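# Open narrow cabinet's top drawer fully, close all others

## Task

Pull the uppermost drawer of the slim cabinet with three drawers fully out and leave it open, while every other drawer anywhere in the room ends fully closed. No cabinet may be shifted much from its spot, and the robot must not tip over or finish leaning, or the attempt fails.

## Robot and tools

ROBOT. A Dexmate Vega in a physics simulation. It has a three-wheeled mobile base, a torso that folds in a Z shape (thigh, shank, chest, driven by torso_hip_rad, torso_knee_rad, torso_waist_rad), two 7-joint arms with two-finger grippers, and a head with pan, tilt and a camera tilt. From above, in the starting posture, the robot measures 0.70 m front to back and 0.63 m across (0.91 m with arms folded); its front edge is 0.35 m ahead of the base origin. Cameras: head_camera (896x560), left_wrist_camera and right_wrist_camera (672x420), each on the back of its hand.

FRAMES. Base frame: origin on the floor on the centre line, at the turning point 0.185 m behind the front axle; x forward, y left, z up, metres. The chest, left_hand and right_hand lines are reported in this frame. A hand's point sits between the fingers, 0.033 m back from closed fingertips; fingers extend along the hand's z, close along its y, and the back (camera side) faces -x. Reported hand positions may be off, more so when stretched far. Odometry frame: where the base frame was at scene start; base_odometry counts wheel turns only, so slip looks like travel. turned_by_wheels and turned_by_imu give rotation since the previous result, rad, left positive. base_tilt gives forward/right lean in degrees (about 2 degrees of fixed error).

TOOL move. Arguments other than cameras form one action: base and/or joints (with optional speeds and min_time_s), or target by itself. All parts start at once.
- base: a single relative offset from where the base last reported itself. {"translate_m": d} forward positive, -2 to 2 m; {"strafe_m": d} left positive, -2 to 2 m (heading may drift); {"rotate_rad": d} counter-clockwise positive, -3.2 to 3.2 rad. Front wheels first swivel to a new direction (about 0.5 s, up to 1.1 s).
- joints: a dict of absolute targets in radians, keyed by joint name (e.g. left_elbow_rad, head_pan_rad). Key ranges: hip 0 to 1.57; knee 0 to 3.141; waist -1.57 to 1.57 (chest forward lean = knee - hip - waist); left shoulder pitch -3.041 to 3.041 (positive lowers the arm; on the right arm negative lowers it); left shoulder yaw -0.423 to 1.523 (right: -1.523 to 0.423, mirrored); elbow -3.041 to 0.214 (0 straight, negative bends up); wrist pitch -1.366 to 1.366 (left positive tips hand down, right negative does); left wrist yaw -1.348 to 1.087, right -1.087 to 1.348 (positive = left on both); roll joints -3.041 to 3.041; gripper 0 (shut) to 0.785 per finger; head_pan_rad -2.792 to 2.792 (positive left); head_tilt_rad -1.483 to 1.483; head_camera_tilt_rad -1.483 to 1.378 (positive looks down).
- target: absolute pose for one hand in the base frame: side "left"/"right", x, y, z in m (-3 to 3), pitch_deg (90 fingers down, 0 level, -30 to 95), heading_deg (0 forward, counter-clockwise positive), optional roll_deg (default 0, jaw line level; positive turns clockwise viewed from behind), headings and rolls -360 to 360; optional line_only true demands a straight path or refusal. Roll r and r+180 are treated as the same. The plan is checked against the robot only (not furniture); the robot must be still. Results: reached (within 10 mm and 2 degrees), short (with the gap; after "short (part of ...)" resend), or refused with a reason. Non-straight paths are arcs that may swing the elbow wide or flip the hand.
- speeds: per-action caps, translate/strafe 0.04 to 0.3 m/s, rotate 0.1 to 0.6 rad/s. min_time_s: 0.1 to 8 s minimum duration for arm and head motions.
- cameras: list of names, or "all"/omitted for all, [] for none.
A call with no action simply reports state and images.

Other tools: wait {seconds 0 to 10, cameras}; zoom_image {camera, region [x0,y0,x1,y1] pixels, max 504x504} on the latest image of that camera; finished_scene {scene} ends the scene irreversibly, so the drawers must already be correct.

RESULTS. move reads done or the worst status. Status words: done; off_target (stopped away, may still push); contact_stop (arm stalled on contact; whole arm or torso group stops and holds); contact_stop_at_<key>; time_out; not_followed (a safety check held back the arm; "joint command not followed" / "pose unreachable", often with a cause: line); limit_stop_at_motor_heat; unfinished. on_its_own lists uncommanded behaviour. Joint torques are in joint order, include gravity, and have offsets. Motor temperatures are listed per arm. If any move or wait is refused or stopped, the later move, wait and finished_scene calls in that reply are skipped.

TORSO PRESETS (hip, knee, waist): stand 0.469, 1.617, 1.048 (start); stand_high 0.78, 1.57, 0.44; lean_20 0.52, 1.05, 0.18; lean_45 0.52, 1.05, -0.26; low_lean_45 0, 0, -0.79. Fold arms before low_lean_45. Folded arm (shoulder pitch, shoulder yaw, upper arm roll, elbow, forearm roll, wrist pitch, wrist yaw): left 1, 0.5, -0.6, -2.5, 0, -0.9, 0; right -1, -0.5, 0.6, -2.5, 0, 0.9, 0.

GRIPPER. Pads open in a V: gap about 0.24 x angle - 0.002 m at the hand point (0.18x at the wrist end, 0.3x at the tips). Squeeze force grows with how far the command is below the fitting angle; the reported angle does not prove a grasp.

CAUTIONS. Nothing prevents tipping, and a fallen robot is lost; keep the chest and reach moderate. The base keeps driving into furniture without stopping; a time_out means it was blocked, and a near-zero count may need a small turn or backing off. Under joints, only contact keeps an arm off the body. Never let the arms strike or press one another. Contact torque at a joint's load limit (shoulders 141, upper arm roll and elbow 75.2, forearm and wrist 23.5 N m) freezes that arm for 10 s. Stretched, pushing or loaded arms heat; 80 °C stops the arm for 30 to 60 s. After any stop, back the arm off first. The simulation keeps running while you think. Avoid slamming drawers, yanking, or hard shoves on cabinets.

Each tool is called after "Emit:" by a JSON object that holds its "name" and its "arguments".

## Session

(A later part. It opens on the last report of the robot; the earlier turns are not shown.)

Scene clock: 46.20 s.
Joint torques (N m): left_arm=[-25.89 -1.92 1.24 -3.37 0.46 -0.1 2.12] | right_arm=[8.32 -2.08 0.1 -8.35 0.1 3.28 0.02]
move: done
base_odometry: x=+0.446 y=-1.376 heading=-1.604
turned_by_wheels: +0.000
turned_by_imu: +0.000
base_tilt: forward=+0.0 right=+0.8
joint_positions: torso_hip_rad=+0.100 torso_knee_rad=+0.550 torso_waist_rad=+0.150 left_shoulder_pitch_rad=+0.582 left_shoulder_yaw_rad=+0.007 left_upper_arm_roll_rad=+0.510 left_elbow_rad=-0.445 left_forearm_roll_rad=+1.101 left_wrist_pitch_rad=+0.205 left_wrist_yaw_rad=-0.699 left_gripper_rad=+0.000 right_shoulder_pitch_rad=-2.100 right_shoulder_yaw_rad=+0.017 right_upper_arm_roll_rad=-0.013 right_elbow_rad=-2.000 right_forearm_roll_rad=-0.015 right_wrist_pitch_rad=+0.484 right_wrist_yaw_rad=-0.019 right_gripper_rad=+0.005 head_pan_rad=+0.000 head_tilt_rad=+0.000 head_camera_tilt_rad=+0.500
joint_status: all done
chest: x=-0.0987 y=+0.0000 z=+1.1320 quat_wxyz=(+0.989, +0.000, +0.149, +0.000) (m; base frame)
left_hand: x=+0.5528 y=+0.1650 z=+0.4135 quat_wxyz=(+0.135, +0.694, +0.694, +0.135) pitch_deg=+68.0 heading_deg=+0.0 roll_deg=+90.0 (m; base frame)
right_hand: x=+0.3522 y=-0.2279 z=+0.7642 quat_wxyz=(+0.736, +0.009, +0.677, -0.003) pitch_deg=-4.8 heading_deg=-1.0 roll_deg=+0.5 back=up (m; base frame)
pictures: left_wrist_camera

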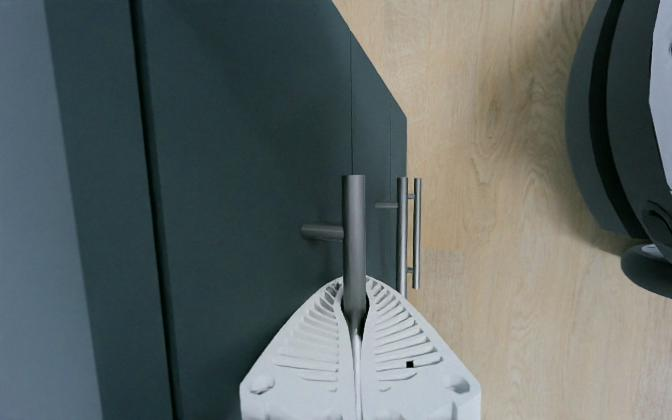

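Excellent grip. Pull.

Emit:
{"name": "move", "arguments": {"base": {"translate_m":-0.3}, "speeds": {"translate_m":0.09}, "cameras": ["head_camera","left_wrist_camera"]}}

Emit:
{"name": "move", "arguments": {"base": {"translate_m":-0.04}, "speeds": {"translate_m":0.05}, "cameras": ["head_camera","left_wrist_camera"]}}

Scene clock: 50.43 s.
Joint torques (N m): left_arm=[-23.83 -12.46 0.42 -6.95 -3.42 -4.9 -0.57] | right_arm=[9.03 -1.65 0.59 -7.4 -0.02 3.45 -0.03]
move: done
base_odometry: x=+0.456 y=-1.076 heading=-1.605
turned_by_wheels: -0.001
turned_by_imu: +0.000
base_tilt: forward=+0.0 right=+0.8
base_status: done
joint_positions: torso_hip_rad=+0.100 torso_knee_rad=+0.550 torso_waist_rad=+0.150 left_shoulder_pitch_rad=+0.582 left_shoulder_yaw_rad=+0.008 left_upper_arm_roll_rad=+0.510 left_elbow_rad=-0.444 left_forearm_roll_rad=+1.101 left_wrist_pitch_rad=+0.206 left_wrist_yaw_rad=-0.698 left_gripper_rad=+0.000 right_shoulder_pitch_rad=-2.100 right_shoulder_yaw_rad=+0.017 right_upper_arm_roll_rad=-0.013 right_elbow_rad=-2.000 right_forearm_roll_rad=-0.015 right_wrist_pitch_rad=+0.484 right_wrist_yaw_rad=-0.019 right_gripper_rad=+0.005 head_pan_rad=+0.000 head_tilt_rad=+0.000 head_camera_tilt_rad=+0.500
chest: x=-0.0983 y=+0.0000 z=+1.1320 quat_wxyz=(+0.989, +0.000, +0.149, +0.000) (m; base frame)
left_hand: x=+0.5531 y=+0.1662 z=+0.4132 quat_wxyz=(+0.134, +0.694, +0.694, +0.136) pitch_deg=+68.0 heading_deg=+0.3 roll_deg=-89.7 (m; base frame)
right_hand: x=+0.3523 y=-0.2279 z=+0.7639 quat_wxyz=(+0.736, +0.009, +0.677, -0.003) pitch_deg=-4.8 heading_deg=-1.0 roll_deg=+0.5 back=up (m; base frame)
pictures: head_camera, left_wrist_camera

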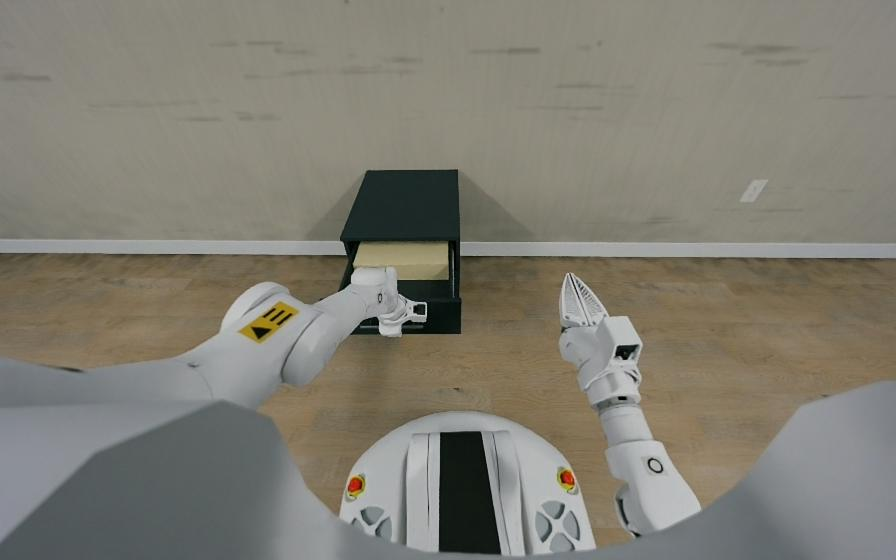

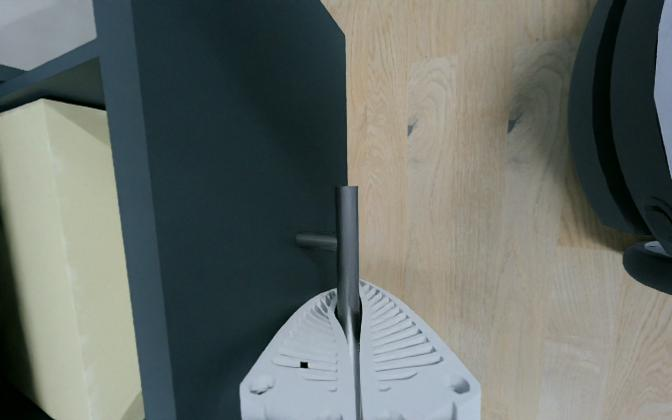

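Scene clock: 51.83 s.
Joint torques (N m): left_arm=[-22.63 -12.98 1.19 -6.04 -3.49 -4.25 -0.41] | right_arm=[8.75 -1.72 0.28 -7.66 0 3.11 -0.08]
move: done
base_odometry: x=+0.458 y=-1.036 heading=-1.606
turned_by_wheels: -0.001
turned_by_imu: -0.001
base_tilt: forward=+0.0 right=+0.7
base_status: done
joint_positions: torso_hip_rad=+0.100 torso_knee_rad=+0.550 torso_waist_rad=+0.150 left_shoulder_pitch_rad=+0.581 left_shoulder_yaw_rad=+0.008 left_upper_arm_roll_rad=+0.510 left_elbow_rad=-0.444 left_forearm_roll_rad=+1.101 left_wrist_pitch_rad=+0.206 left_wrist_yaw_rad=-0.698 left_gripper_rad=+0.000 right_shoulder_pitch_rad=-2.100 right_shoulder_yaw_rad=+0.017 right_upper_arm_roll_rad=-0.013 right_elbow_rad=-2.000 right_forearm_roll_rad=-0.015 right_wrist_pitch_rad=+0.484 right_wrist_yaw_rad=-0.019 right_gripper_rad=+0.005 head_pan_rad=+0.000 head_tilt_rad=+0.000 head_camera_tilt_rad=+0.500
chest: x=-0.0983 y=+0.0000 z=+1.1320 quat_wxyz=(+0.989, +0.000, +0.149, +0.000) (m; base frame)
left_hand: x=+0.5532 y=+0.1661 z=+0.4133 quat_wxyz=(+0.135, +0.694, +0.694, +0.136) pitch_deg=+68.0 heading_deg=+0.3 roll_deg=-89.8 (m; base frame)
right_hand: x=+0.3523 y=-0.2279 z=+0.7639 quat_wxyz=(+0.736, +0.009, +0.677, -0.003) pitch_deg=-4.8 heading_deg=-1.0 roll_deg=+0.5 back=up (m; base frame)
pictures: head_camera, left_wrist_camera

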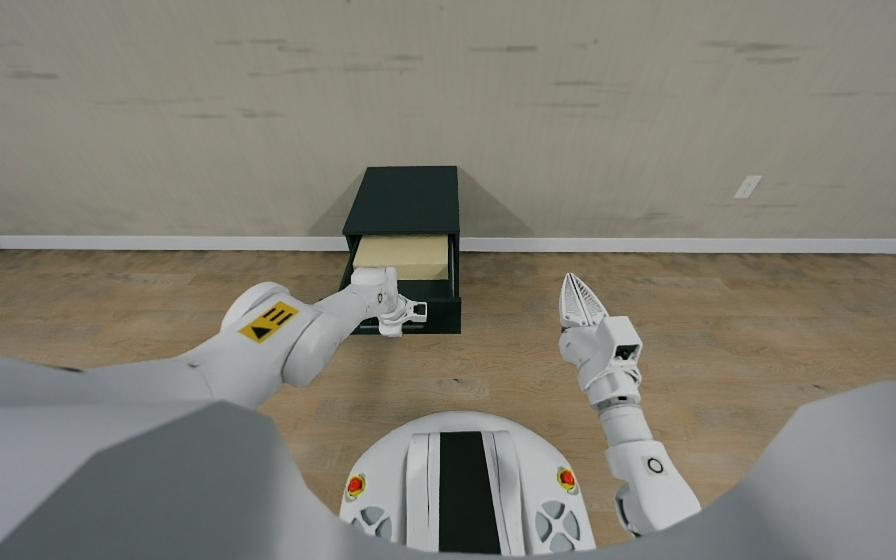

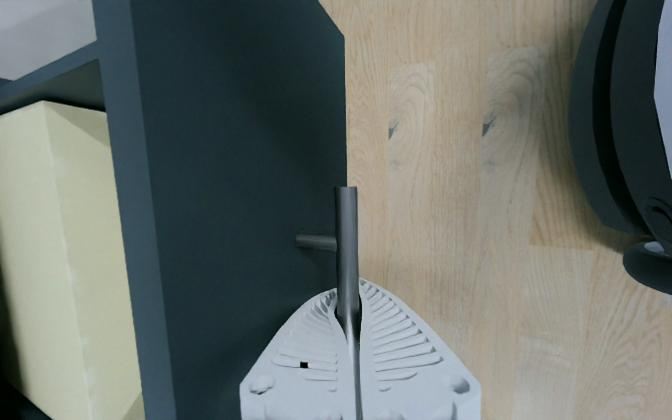

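Emit:
{"name": "move", "arguments": {"base": {"translate_m":-0.04}, "speeds": {"translate_m":0.05}, "cameras": ["head_camera","left_wrist_camera"]}}

Emit:
{"name": "move", "arguments": {"base": {"translate_m":-0.015}, "speeds": {"translate_m":0.05}, "cameras": ["left_wrist_camera"]}}

Scene clock: 53.53 s.
Joint torques (N m): left_arm=[-19.55 -14.28 0.08 -4.95 -3.04 -2.98 -1.16] | right_arm=[8.35 -0.55 0.18 -7.53 0.11 3.31 -0.03]
move: done
base_odometry: x=+0.459 y=-0.996 heading=-1.606
turned_by_wheels: -0.001
turned_by_imu: -0.001
base_tilt: forward=+0.0 right=+0.8
base_status: done
joint_positions: torso_hip_rad=+0.100 torso_knee_rad=+0.550 torso_waist_rad=+0.150 left_shoulder_pitch_rad=+0.581 left_shoulder_yaw_rad=+0.008 left_upper_arm_roll_rad=+0.510 left_elbow_rad=-0.444 left_forearm_roll_rad=+1.101 left_wrist_pitch_rad=+0.206 left_wrist_yaw_rad=-0.698 left_gripper_rad=+0.000 right_shoulder_pitch_rad=-2.100 right_shoulder_yaw_rad=+0.017 right_upper_arm_roll_rad=-0.013 right_elbow_rad=-2.000 right_forearm_roll_rad=-0.015 right_wrist_pitch_rad=+0.484 right_wrist_yaw_rad=-0.019 right_gripper_rad=+0.005 head_pan_rad=+0.000 head_tilt_rad=+0.000 head_camera_tilt_rad=+0.500
chest: x=-0.0982 y=+0.0000 z=+1.1320 quat_wxyz=(+0.989, +0.000, +0.149, +0.000) (m; base frame)
left_hand: x=+0.5532 y=+0.1660 z=+0.4132 quat_wxyz=(+0.135, +0.694, +0.694, +0.136) pitch_deg=+68.0 heading_deg=+0.3 roll_deg=-89.8 (m; base frame)
right_hand: x=+0.3524 y=-0.2279 z=+0.7639 quat_wxyz=(+0.736, +0.009, +0.677, -0.003) pitch_deg=-4.8 heading_deg=-1.0 roll_deg=+0.5 back=up (m; base frame)
pictures: head_camera, left_wrist_camera

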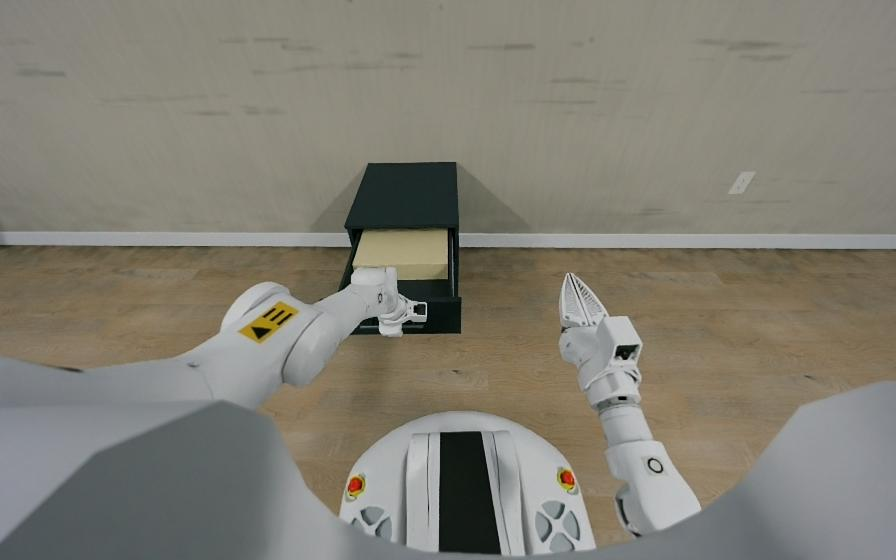

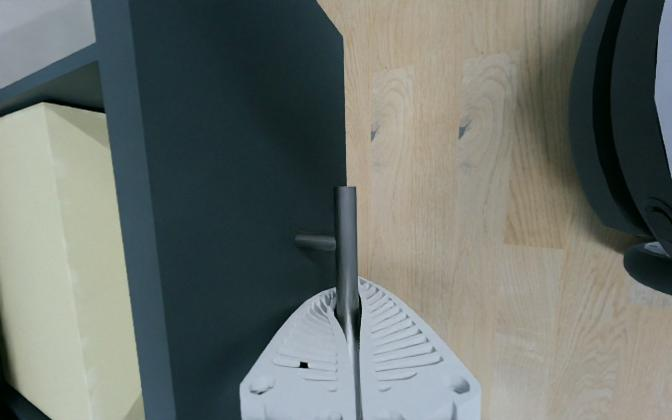

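Scene clock: 54.63 s.
Joint torques (N m): left_arm=[-5.3 -9.43 0.49 2.58 -3 -1.96 -5.2] | right_arm=[8.53 -1.37 -0.07 -8.03 -0.04 3.24 0.04]
move: done
base_odometry: x=+0.460 y=-0.982 heading=-1.607
turned_by_wheels: -0.001
turned_by_imu: -0.001
base_tilt: forward=+0.0 right=+0.8
base_status: done
joint_positions: torso_hip_rad=+0.100 torso_knee_rad=+0.550 torso_waist_rad=+0.150 left_shoulder_pitch_rad=+0.581 left_shoulder_yaw_rad=+0.008 left_upper_arm_roll_rad=+0.510 left_elbow_rad=-0.445 left_forearm_roll_rad=+1.101 left_wrist_pitch_rad=+0.205 left_wrist_yaw_rad=-0.696 left_gripper_rad=+0.000 right_shoulder_pitch_rad=-2.100 right_shoulder_yaw_rad=+0.017 right_upper_arm_roll_rad=-0.013 right_elbow_rad=-2.000 right_forearm_roll_rad=-0.015 right_wrist_pitch_rad=+0.484 right_wrist_yaw_rad=-0.019 right_gripper_rad=+0.005 head_pan_rad=+0.000 head_tilt_rad=+0.000 head_camera_tilt_rad=+0.500
chest: x=-0.0982 y=+0.0000 z=+1.1320 quat_wxyz=(+0.989, +0.000, +0.149, +0.000) (m; base frame)
left_hand: x=+0.5545 y=+0.1656 z=+0.4141 quat_wxyz=(+0.136, +0.694, +0.694, +0.137) pitch_deg=+67.8 heading_deg=+0.1 roll_deg=-89.9 (m; base frame)
right_hand: x=+0.3524 y=-0.2279 z=+0.7639 quat_wxyz=(+0.736, +0.009, +0.677, -0.003) pitch_deg=-4.8 heading_deg=-1.0 roll_deg=+0.5 back=up (m; base frame)
pictures: left_wrist_camera

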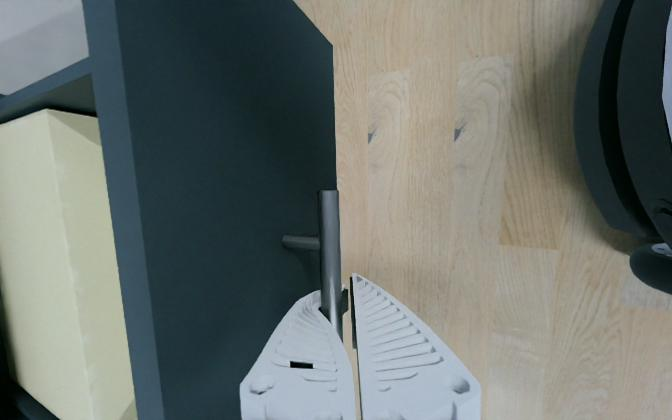

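Emit:
{"name": "move", "arguments": {"base": {"translate_m":0.012}, "speeds": {"translate_m":0.05}, "cameras": []}}

Emit:
{"name": "move", "arguments": {"joints": {"left_gripper_rad":0.15}, "cameras": ["left_wrist_camera"]}}

Emit:
{"name": "move", "arguments": {"target": {"side":"left","x":0.523,"y":0.165,"z":0.499,"pitch_deg":68,"heading_deg":0,"roll_deg":-90,"line_only":true}, "cameras": ["left_wrist_camera"]}}

Emit:
{"name": "move", "arguments": {"base": {"translate_m":-0.25}, "cameras": ["head_camera"]}}

Emit:
{"name": "move", "arguments": {"joints": {"head_pan_rad":2.7,"head_camera_tilt_rad":0.35}, "cameras": ["head_camera"]}}

Scene clock: 55.80 s.
Joint torques (N m): left_arm=[-7.9 -9.08 1.42 -0.92 -1.7 -2.12 -1.84] | right_arm=[9.52 -1.31 0.04 -7.78 0 2.26 0.05]
move: done
base_odometry: x=+0.459 y=-0.994 heading=-1.608
turned_by_wheels: -0.001
turned_by_imu: +0.000
base_tilt: forward=+0.0 right=+0.8
base_status: done
joint_positions: torso_hip_rad=+0.100 torso_knee_rad=+0.550 torso_waist_rad=+0.150 left_shoulder_pitch_rad=+0.581 left_shoulder_yaw_rad=+0.007 left_upper_arm_roll_rad=+0.510 left_elbow_rad=-0.445 left_forearm_roll_rad=+1.101 left_wrist_pitch_rad=+0.205 left_wrist_yaw_rad=-0.698 left_gripper_rad=+0.000 right_shoulder_pitch_rad=-2.100 right_shoulder_yaw_rad=+0.017 right_upper_arm_roll_rad=-0.013 right_elbow_rad=-2.000 right_forearm_roll_rad=-0.015 right_wrist_pitch_rad=+0.484 right_wrist_yaw_rad=-0.019 right_gripper_rad=+0.005 head_pan_rad=+0.000 head_tilt_rad=+0.000 head_camera_tilt_rad=+0.500
chest: x=-0.0983 y=+0.0000 z=+1.1320 quat_wxyz=(+0.989, +0.000, +0.149, +0.000) (m; base frame)
left_hand: x=+0.5538 y=+0.1654 z=+0.4138 quat_wxyz=(+0.135, +0.694, +0.694, +0.136) pitch_deg=+67.9 heading_deg=+0.1 roll_deg=-89.9 (m; base frame)
right_hand: x=+0.3523 y=-0.2279 z=+0.7639 quat_wxyz=(+0.736, +0.009, +0.677, -0.003) pitch_deg=-4.8 heading_deg=-1.0 roll_deg=+0.5 back=up (m; base frame)
pictures: none

Scene clock: 56.50 s.
Joint torques (N m): left_arm=[-27.64 -8.01 0.34 -8.4 -0.61 -0.48 1.15] | right_arm=[9.12 -0.58 0.21 -7.89 0.06 3.79 0.08]
move: done
base_odometry: x=+0.459 y=-0.994 heading=-1.608
turned_by_wheels: +0.000
turned_by_imu: +0.000
base_tilt: forward=+0.1 right=+0.8
joint_positions: torso_hip_rad=+0.100 torso_knee_rad=+0.550 torso_waist_rad=+0.150 left_shoulder_pitch_rad=+0.582 left_shoulder_yaw_rad=+0.007 left_upper_arm_roll_rad=+0.510 left_elbow_rad=-0.444 left_forearm_roll_rad=+1.101 left_wrist_pitch_rad=+0.205 left_wrist_yaw_rad=-0.699 left_gripper_rad=+0.150 right_shoulder_pitch_rad=-2.100 right_shoulder_yaw_rad=+0.017 right_upper_arm_roll_rad=-0.013 right_elbow_rad=-2.000 right_forearm_roll_rad=-0.015 right_wrist_pitch_rad=+0.484 right_wrist_yaw_rad=-0.019 right_gripper_rad=+0.005 head_pan_rad=+0.000 head_tilt_rad=+0.000 head_camera_tilt_rad=+0.500
joint_status: all done
chest: x=-0.0980 y=+0.0000 z=+1.1320 quat_wxyz=(+0.989, +0.000, +0.150, +0.000) (m; base frame)
left_hand: x=+0.5526 y=+0.1656 z=+0.4126 quat_wxyz=(+0.134, +0.694, +0.694, +0.135) pitch_deg=+68.1 heading_deg=+0.1 roll_deg=-89.9 (m; base frame)
right_hand: x=+0.3524 y=-0.2279 z=+0.7637 quat_wxyz=(+0.736, +0.009, +0.677, -0.003) pitch_deg=-4.8 heading_deg=-1.0 roll_deg=+0.5 back=up (m; base frame)
pictures: left_wrist_camera

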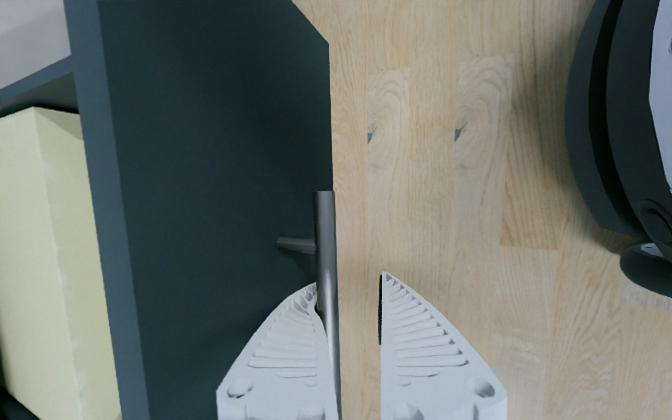

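Scene clock: 60.77 s.
Joint torques (N m): left_arm=[-19.33 2.77 -8.52 -7.19 0.75 0.13 0.14] | right_arm=[8.68 -0.68 0.35 -7.8 0.08 3.21 -0.08]
move: done
base_odometry: x=+0.459 y=-0.994 heading=-1.608
turned_by_wheels: +0.000
turned_by_imu: +0.000
base_tilt: forward=+0.0 right=+0.7
joint_positions: torso_hip_rad=+0.100 torso_knee_rad=+0.550 torso_waist_rad=+0.150 left_shoulder_pitch_rad=+0.874 left_shoulder_yaw_rad=+0.206 left_upper_arm_roll_rad=+0.500 left_elbow_rad=-1.290 left_forearm_roll_rad=+1.207 left_wrist_pitch_rad=+0.404 left_wrist_yaw_rad=-1.175 left_gripper_rad=+0.150 right_shoulder_pitch_rad=-2.100 right_shoulder_yaw_rad=+0.017 right_upper_arm_roll_rad=-0.013 right_elbow_rad=-2.000 right_forearm_roll_rad=-0.015 right_wrist_pitch_rad=+0.484 right_wrist_yaw_rad=-0.019 right_gripper_rad=+0.005 head_pan_rad=+0.000 head_tilt_rad=+0.000 head_camera_tilt_rad=+0.500
chest: x=-0.0980 y=+0.0000 z=+1.1320 quat_wxyz=(+0.989, +0.000, +0.150, +0.000) (m; base frame)
left_hand: x=+0.5232 y=+0.1649 z=+0.4983 quat_wxyz=(+0.135, +0.694, +0.694, +0.135) pitch_deg=+68.0 heading_deg=+0.0 roll_deg=-90.0 (m; base frame)
left_hand_status: reached (straight line, planned for 3.0 s): 1 mm and 0.0 deg off.
right_hand: x=+0.3525 y=-0.2279 z=+0.7637 quat_wxyz=(+0.736, +0.009, +0.677, -0.003) pitch_deg=-4.8 heading_deg=-1.0 roll_deg=+0.5 back=up (m; base frame)
pictures: left_wrist_camera

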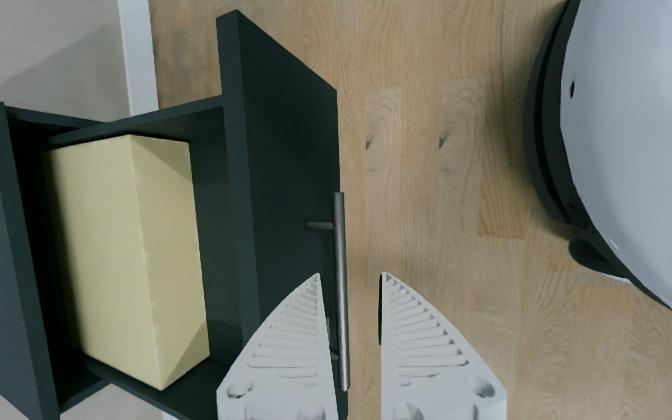

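Scene clock: 63.17 s.
Joint torques (N m): left_arm=[-20.3 1.06 -9.17 -6.14 0.89 0.19 0.06] | right_arm=[8.58 -0.17 0.08 -8.29 0.04 3.24 0.01]
move: done
base_odometry: x=+0.469 y=-0.744 heading=-1.609
turned_by_wheels: -0.001
turned_by_imu: -0.001
base_tilt: forward=+0.0 right=+0.7
base_status: done
joint_positions: torso_hip_rad=+0.100 torso_knee_rad=+0.550 torso_waist_rad=+0.150 left_shoulder_pitch_rad=+0.875 left_shoulder_yaw_rad=+0.207 left_upper_arm_roll_rad=+0.499 left_elbow_rad=-1.294 left_forearm_roll_rad=+1.208 left_wrist_pitch_rad=+0.405 left_wrist_yaw_rad=-1.177 left_gripper_rad=+0.150 right_shoulder_pitch_rad=-2.100 right_shoulder_yaw_rad=+0.017 right_upper_arm_roll_rad=-0.013 right_elbow_rad=-2.000 right_forearm_roll_rad=-0.015 right_wrist_pitch_rad=+0.484 right_wrist_yaw_rad=-0.019 right_gripper_rad=+0.005 head_pan_rad=+0.000 head_tilt_rad=+0.000 head_camera_tilt_rad=+0.500
chest: x=-0.0981 y=+0.0000 z=+1.1320 quat_wxyz=(+0.989, +0.000, +0.149, +0.000) (m; base frame)
left_hand: x=+0.5229 y=+0.1648 z=+0.4991 quat_wxyz=(+0.135, +0.694, +0.694, +0.135) pitch_deg=+68.0 heading_deg=+0.0 roll_deg=+90.0 (m; base frame)
right_hand: x=+0.3524 y=-0.2279 z=+0.7638 quat_wxyz=(+0.736, +0.009, +0.677, -0.003) pitch_deg=-4.8 heading_deg=-1.0 roll_deg=+0.5 back=up (m; base frame)
pictures: head_camera

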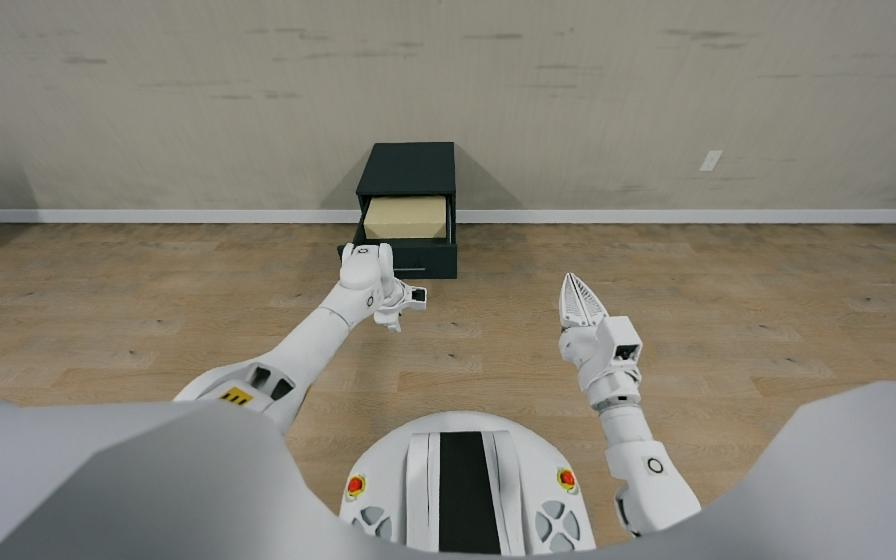

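Scene clock: 65.63 s.
Joint torques (N m): left_arm=[-18.84 1.25 -8.16 -7.02 0.98 0.47 0.09] | right_arm=[8.81 -1.51 -0.02 -7.98 0.07 3.26 -0.04]
move: done
base_odometry: x=+0.469 y=-0.744 heading=-1.609
turned_by_wheels: +0.000
turned_by_imu: +0.000
base_tilt: forward=+0.0 right=+0.8
joint_positions: torso_hip_rad=+0.100 torso_knee_rad=+0.550 torso_waist_rad=+0.150 left_shoulder_pitch_rad=+0.875 left_shoulder_yaw_rad=+0.207 left_upper_arm_roll_rad=+0.499 left_elbow_rad=-1.294 left_forearm_roll_rad=+1.208 left_wrist_pitch_rad=+0.405 left_wrist_yaw_rad=-1.177 left_gripper_rad=+0.150 right_shoulder_pitch_rad=-2.100 right_shoulder_yaw_rad=+0.017 right_upper_arm_roll_rad=-0.013 right_elbow_rad=-2.000 right_forearm_roll_rad=-0.015 right_wrist_pitch_rad=+0.484 right_wrist_yaw_rad=-0.019 right_gripper_rad=+0.005 head_pan_rad=+2.700 head_tilt_rad=+0.000 head_camera_tilt_rad=+0.350
joint_status: all done
chest: x=-0.0981 y=+0.0000 z=+1.1320 quat_wxyz=(+0.989, +0.000, +0.149, +0.000) (m; base frame)
left_hand: x=+0.5229 y=+0.1648 z=+0.4991 quat_wxyz=(+0.135, +0.694, +0.694, +0.135) pitch_deg=+68.0 heading_deg=+0.0 roll_deg=+90.0 (m; base frame)
right_hand: x=+0.3524 y=-0.2279 z=+0.7638 quat_wxyz=(+0.736, +0.009, +0.677, -0.003) pitch_deg=-4.8 heading_deg=-1.0 roll_deg=+0.5 back=up (m; base frame)
pictures: head_camera

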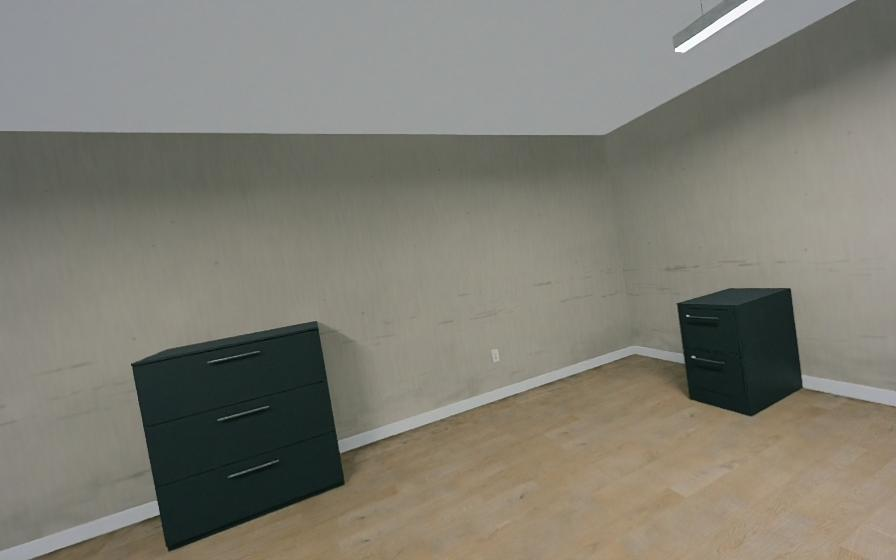

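Emit:
{"name": "finished_scene", "arguments": {"scene": 3}}

The scene is finished: the task was done.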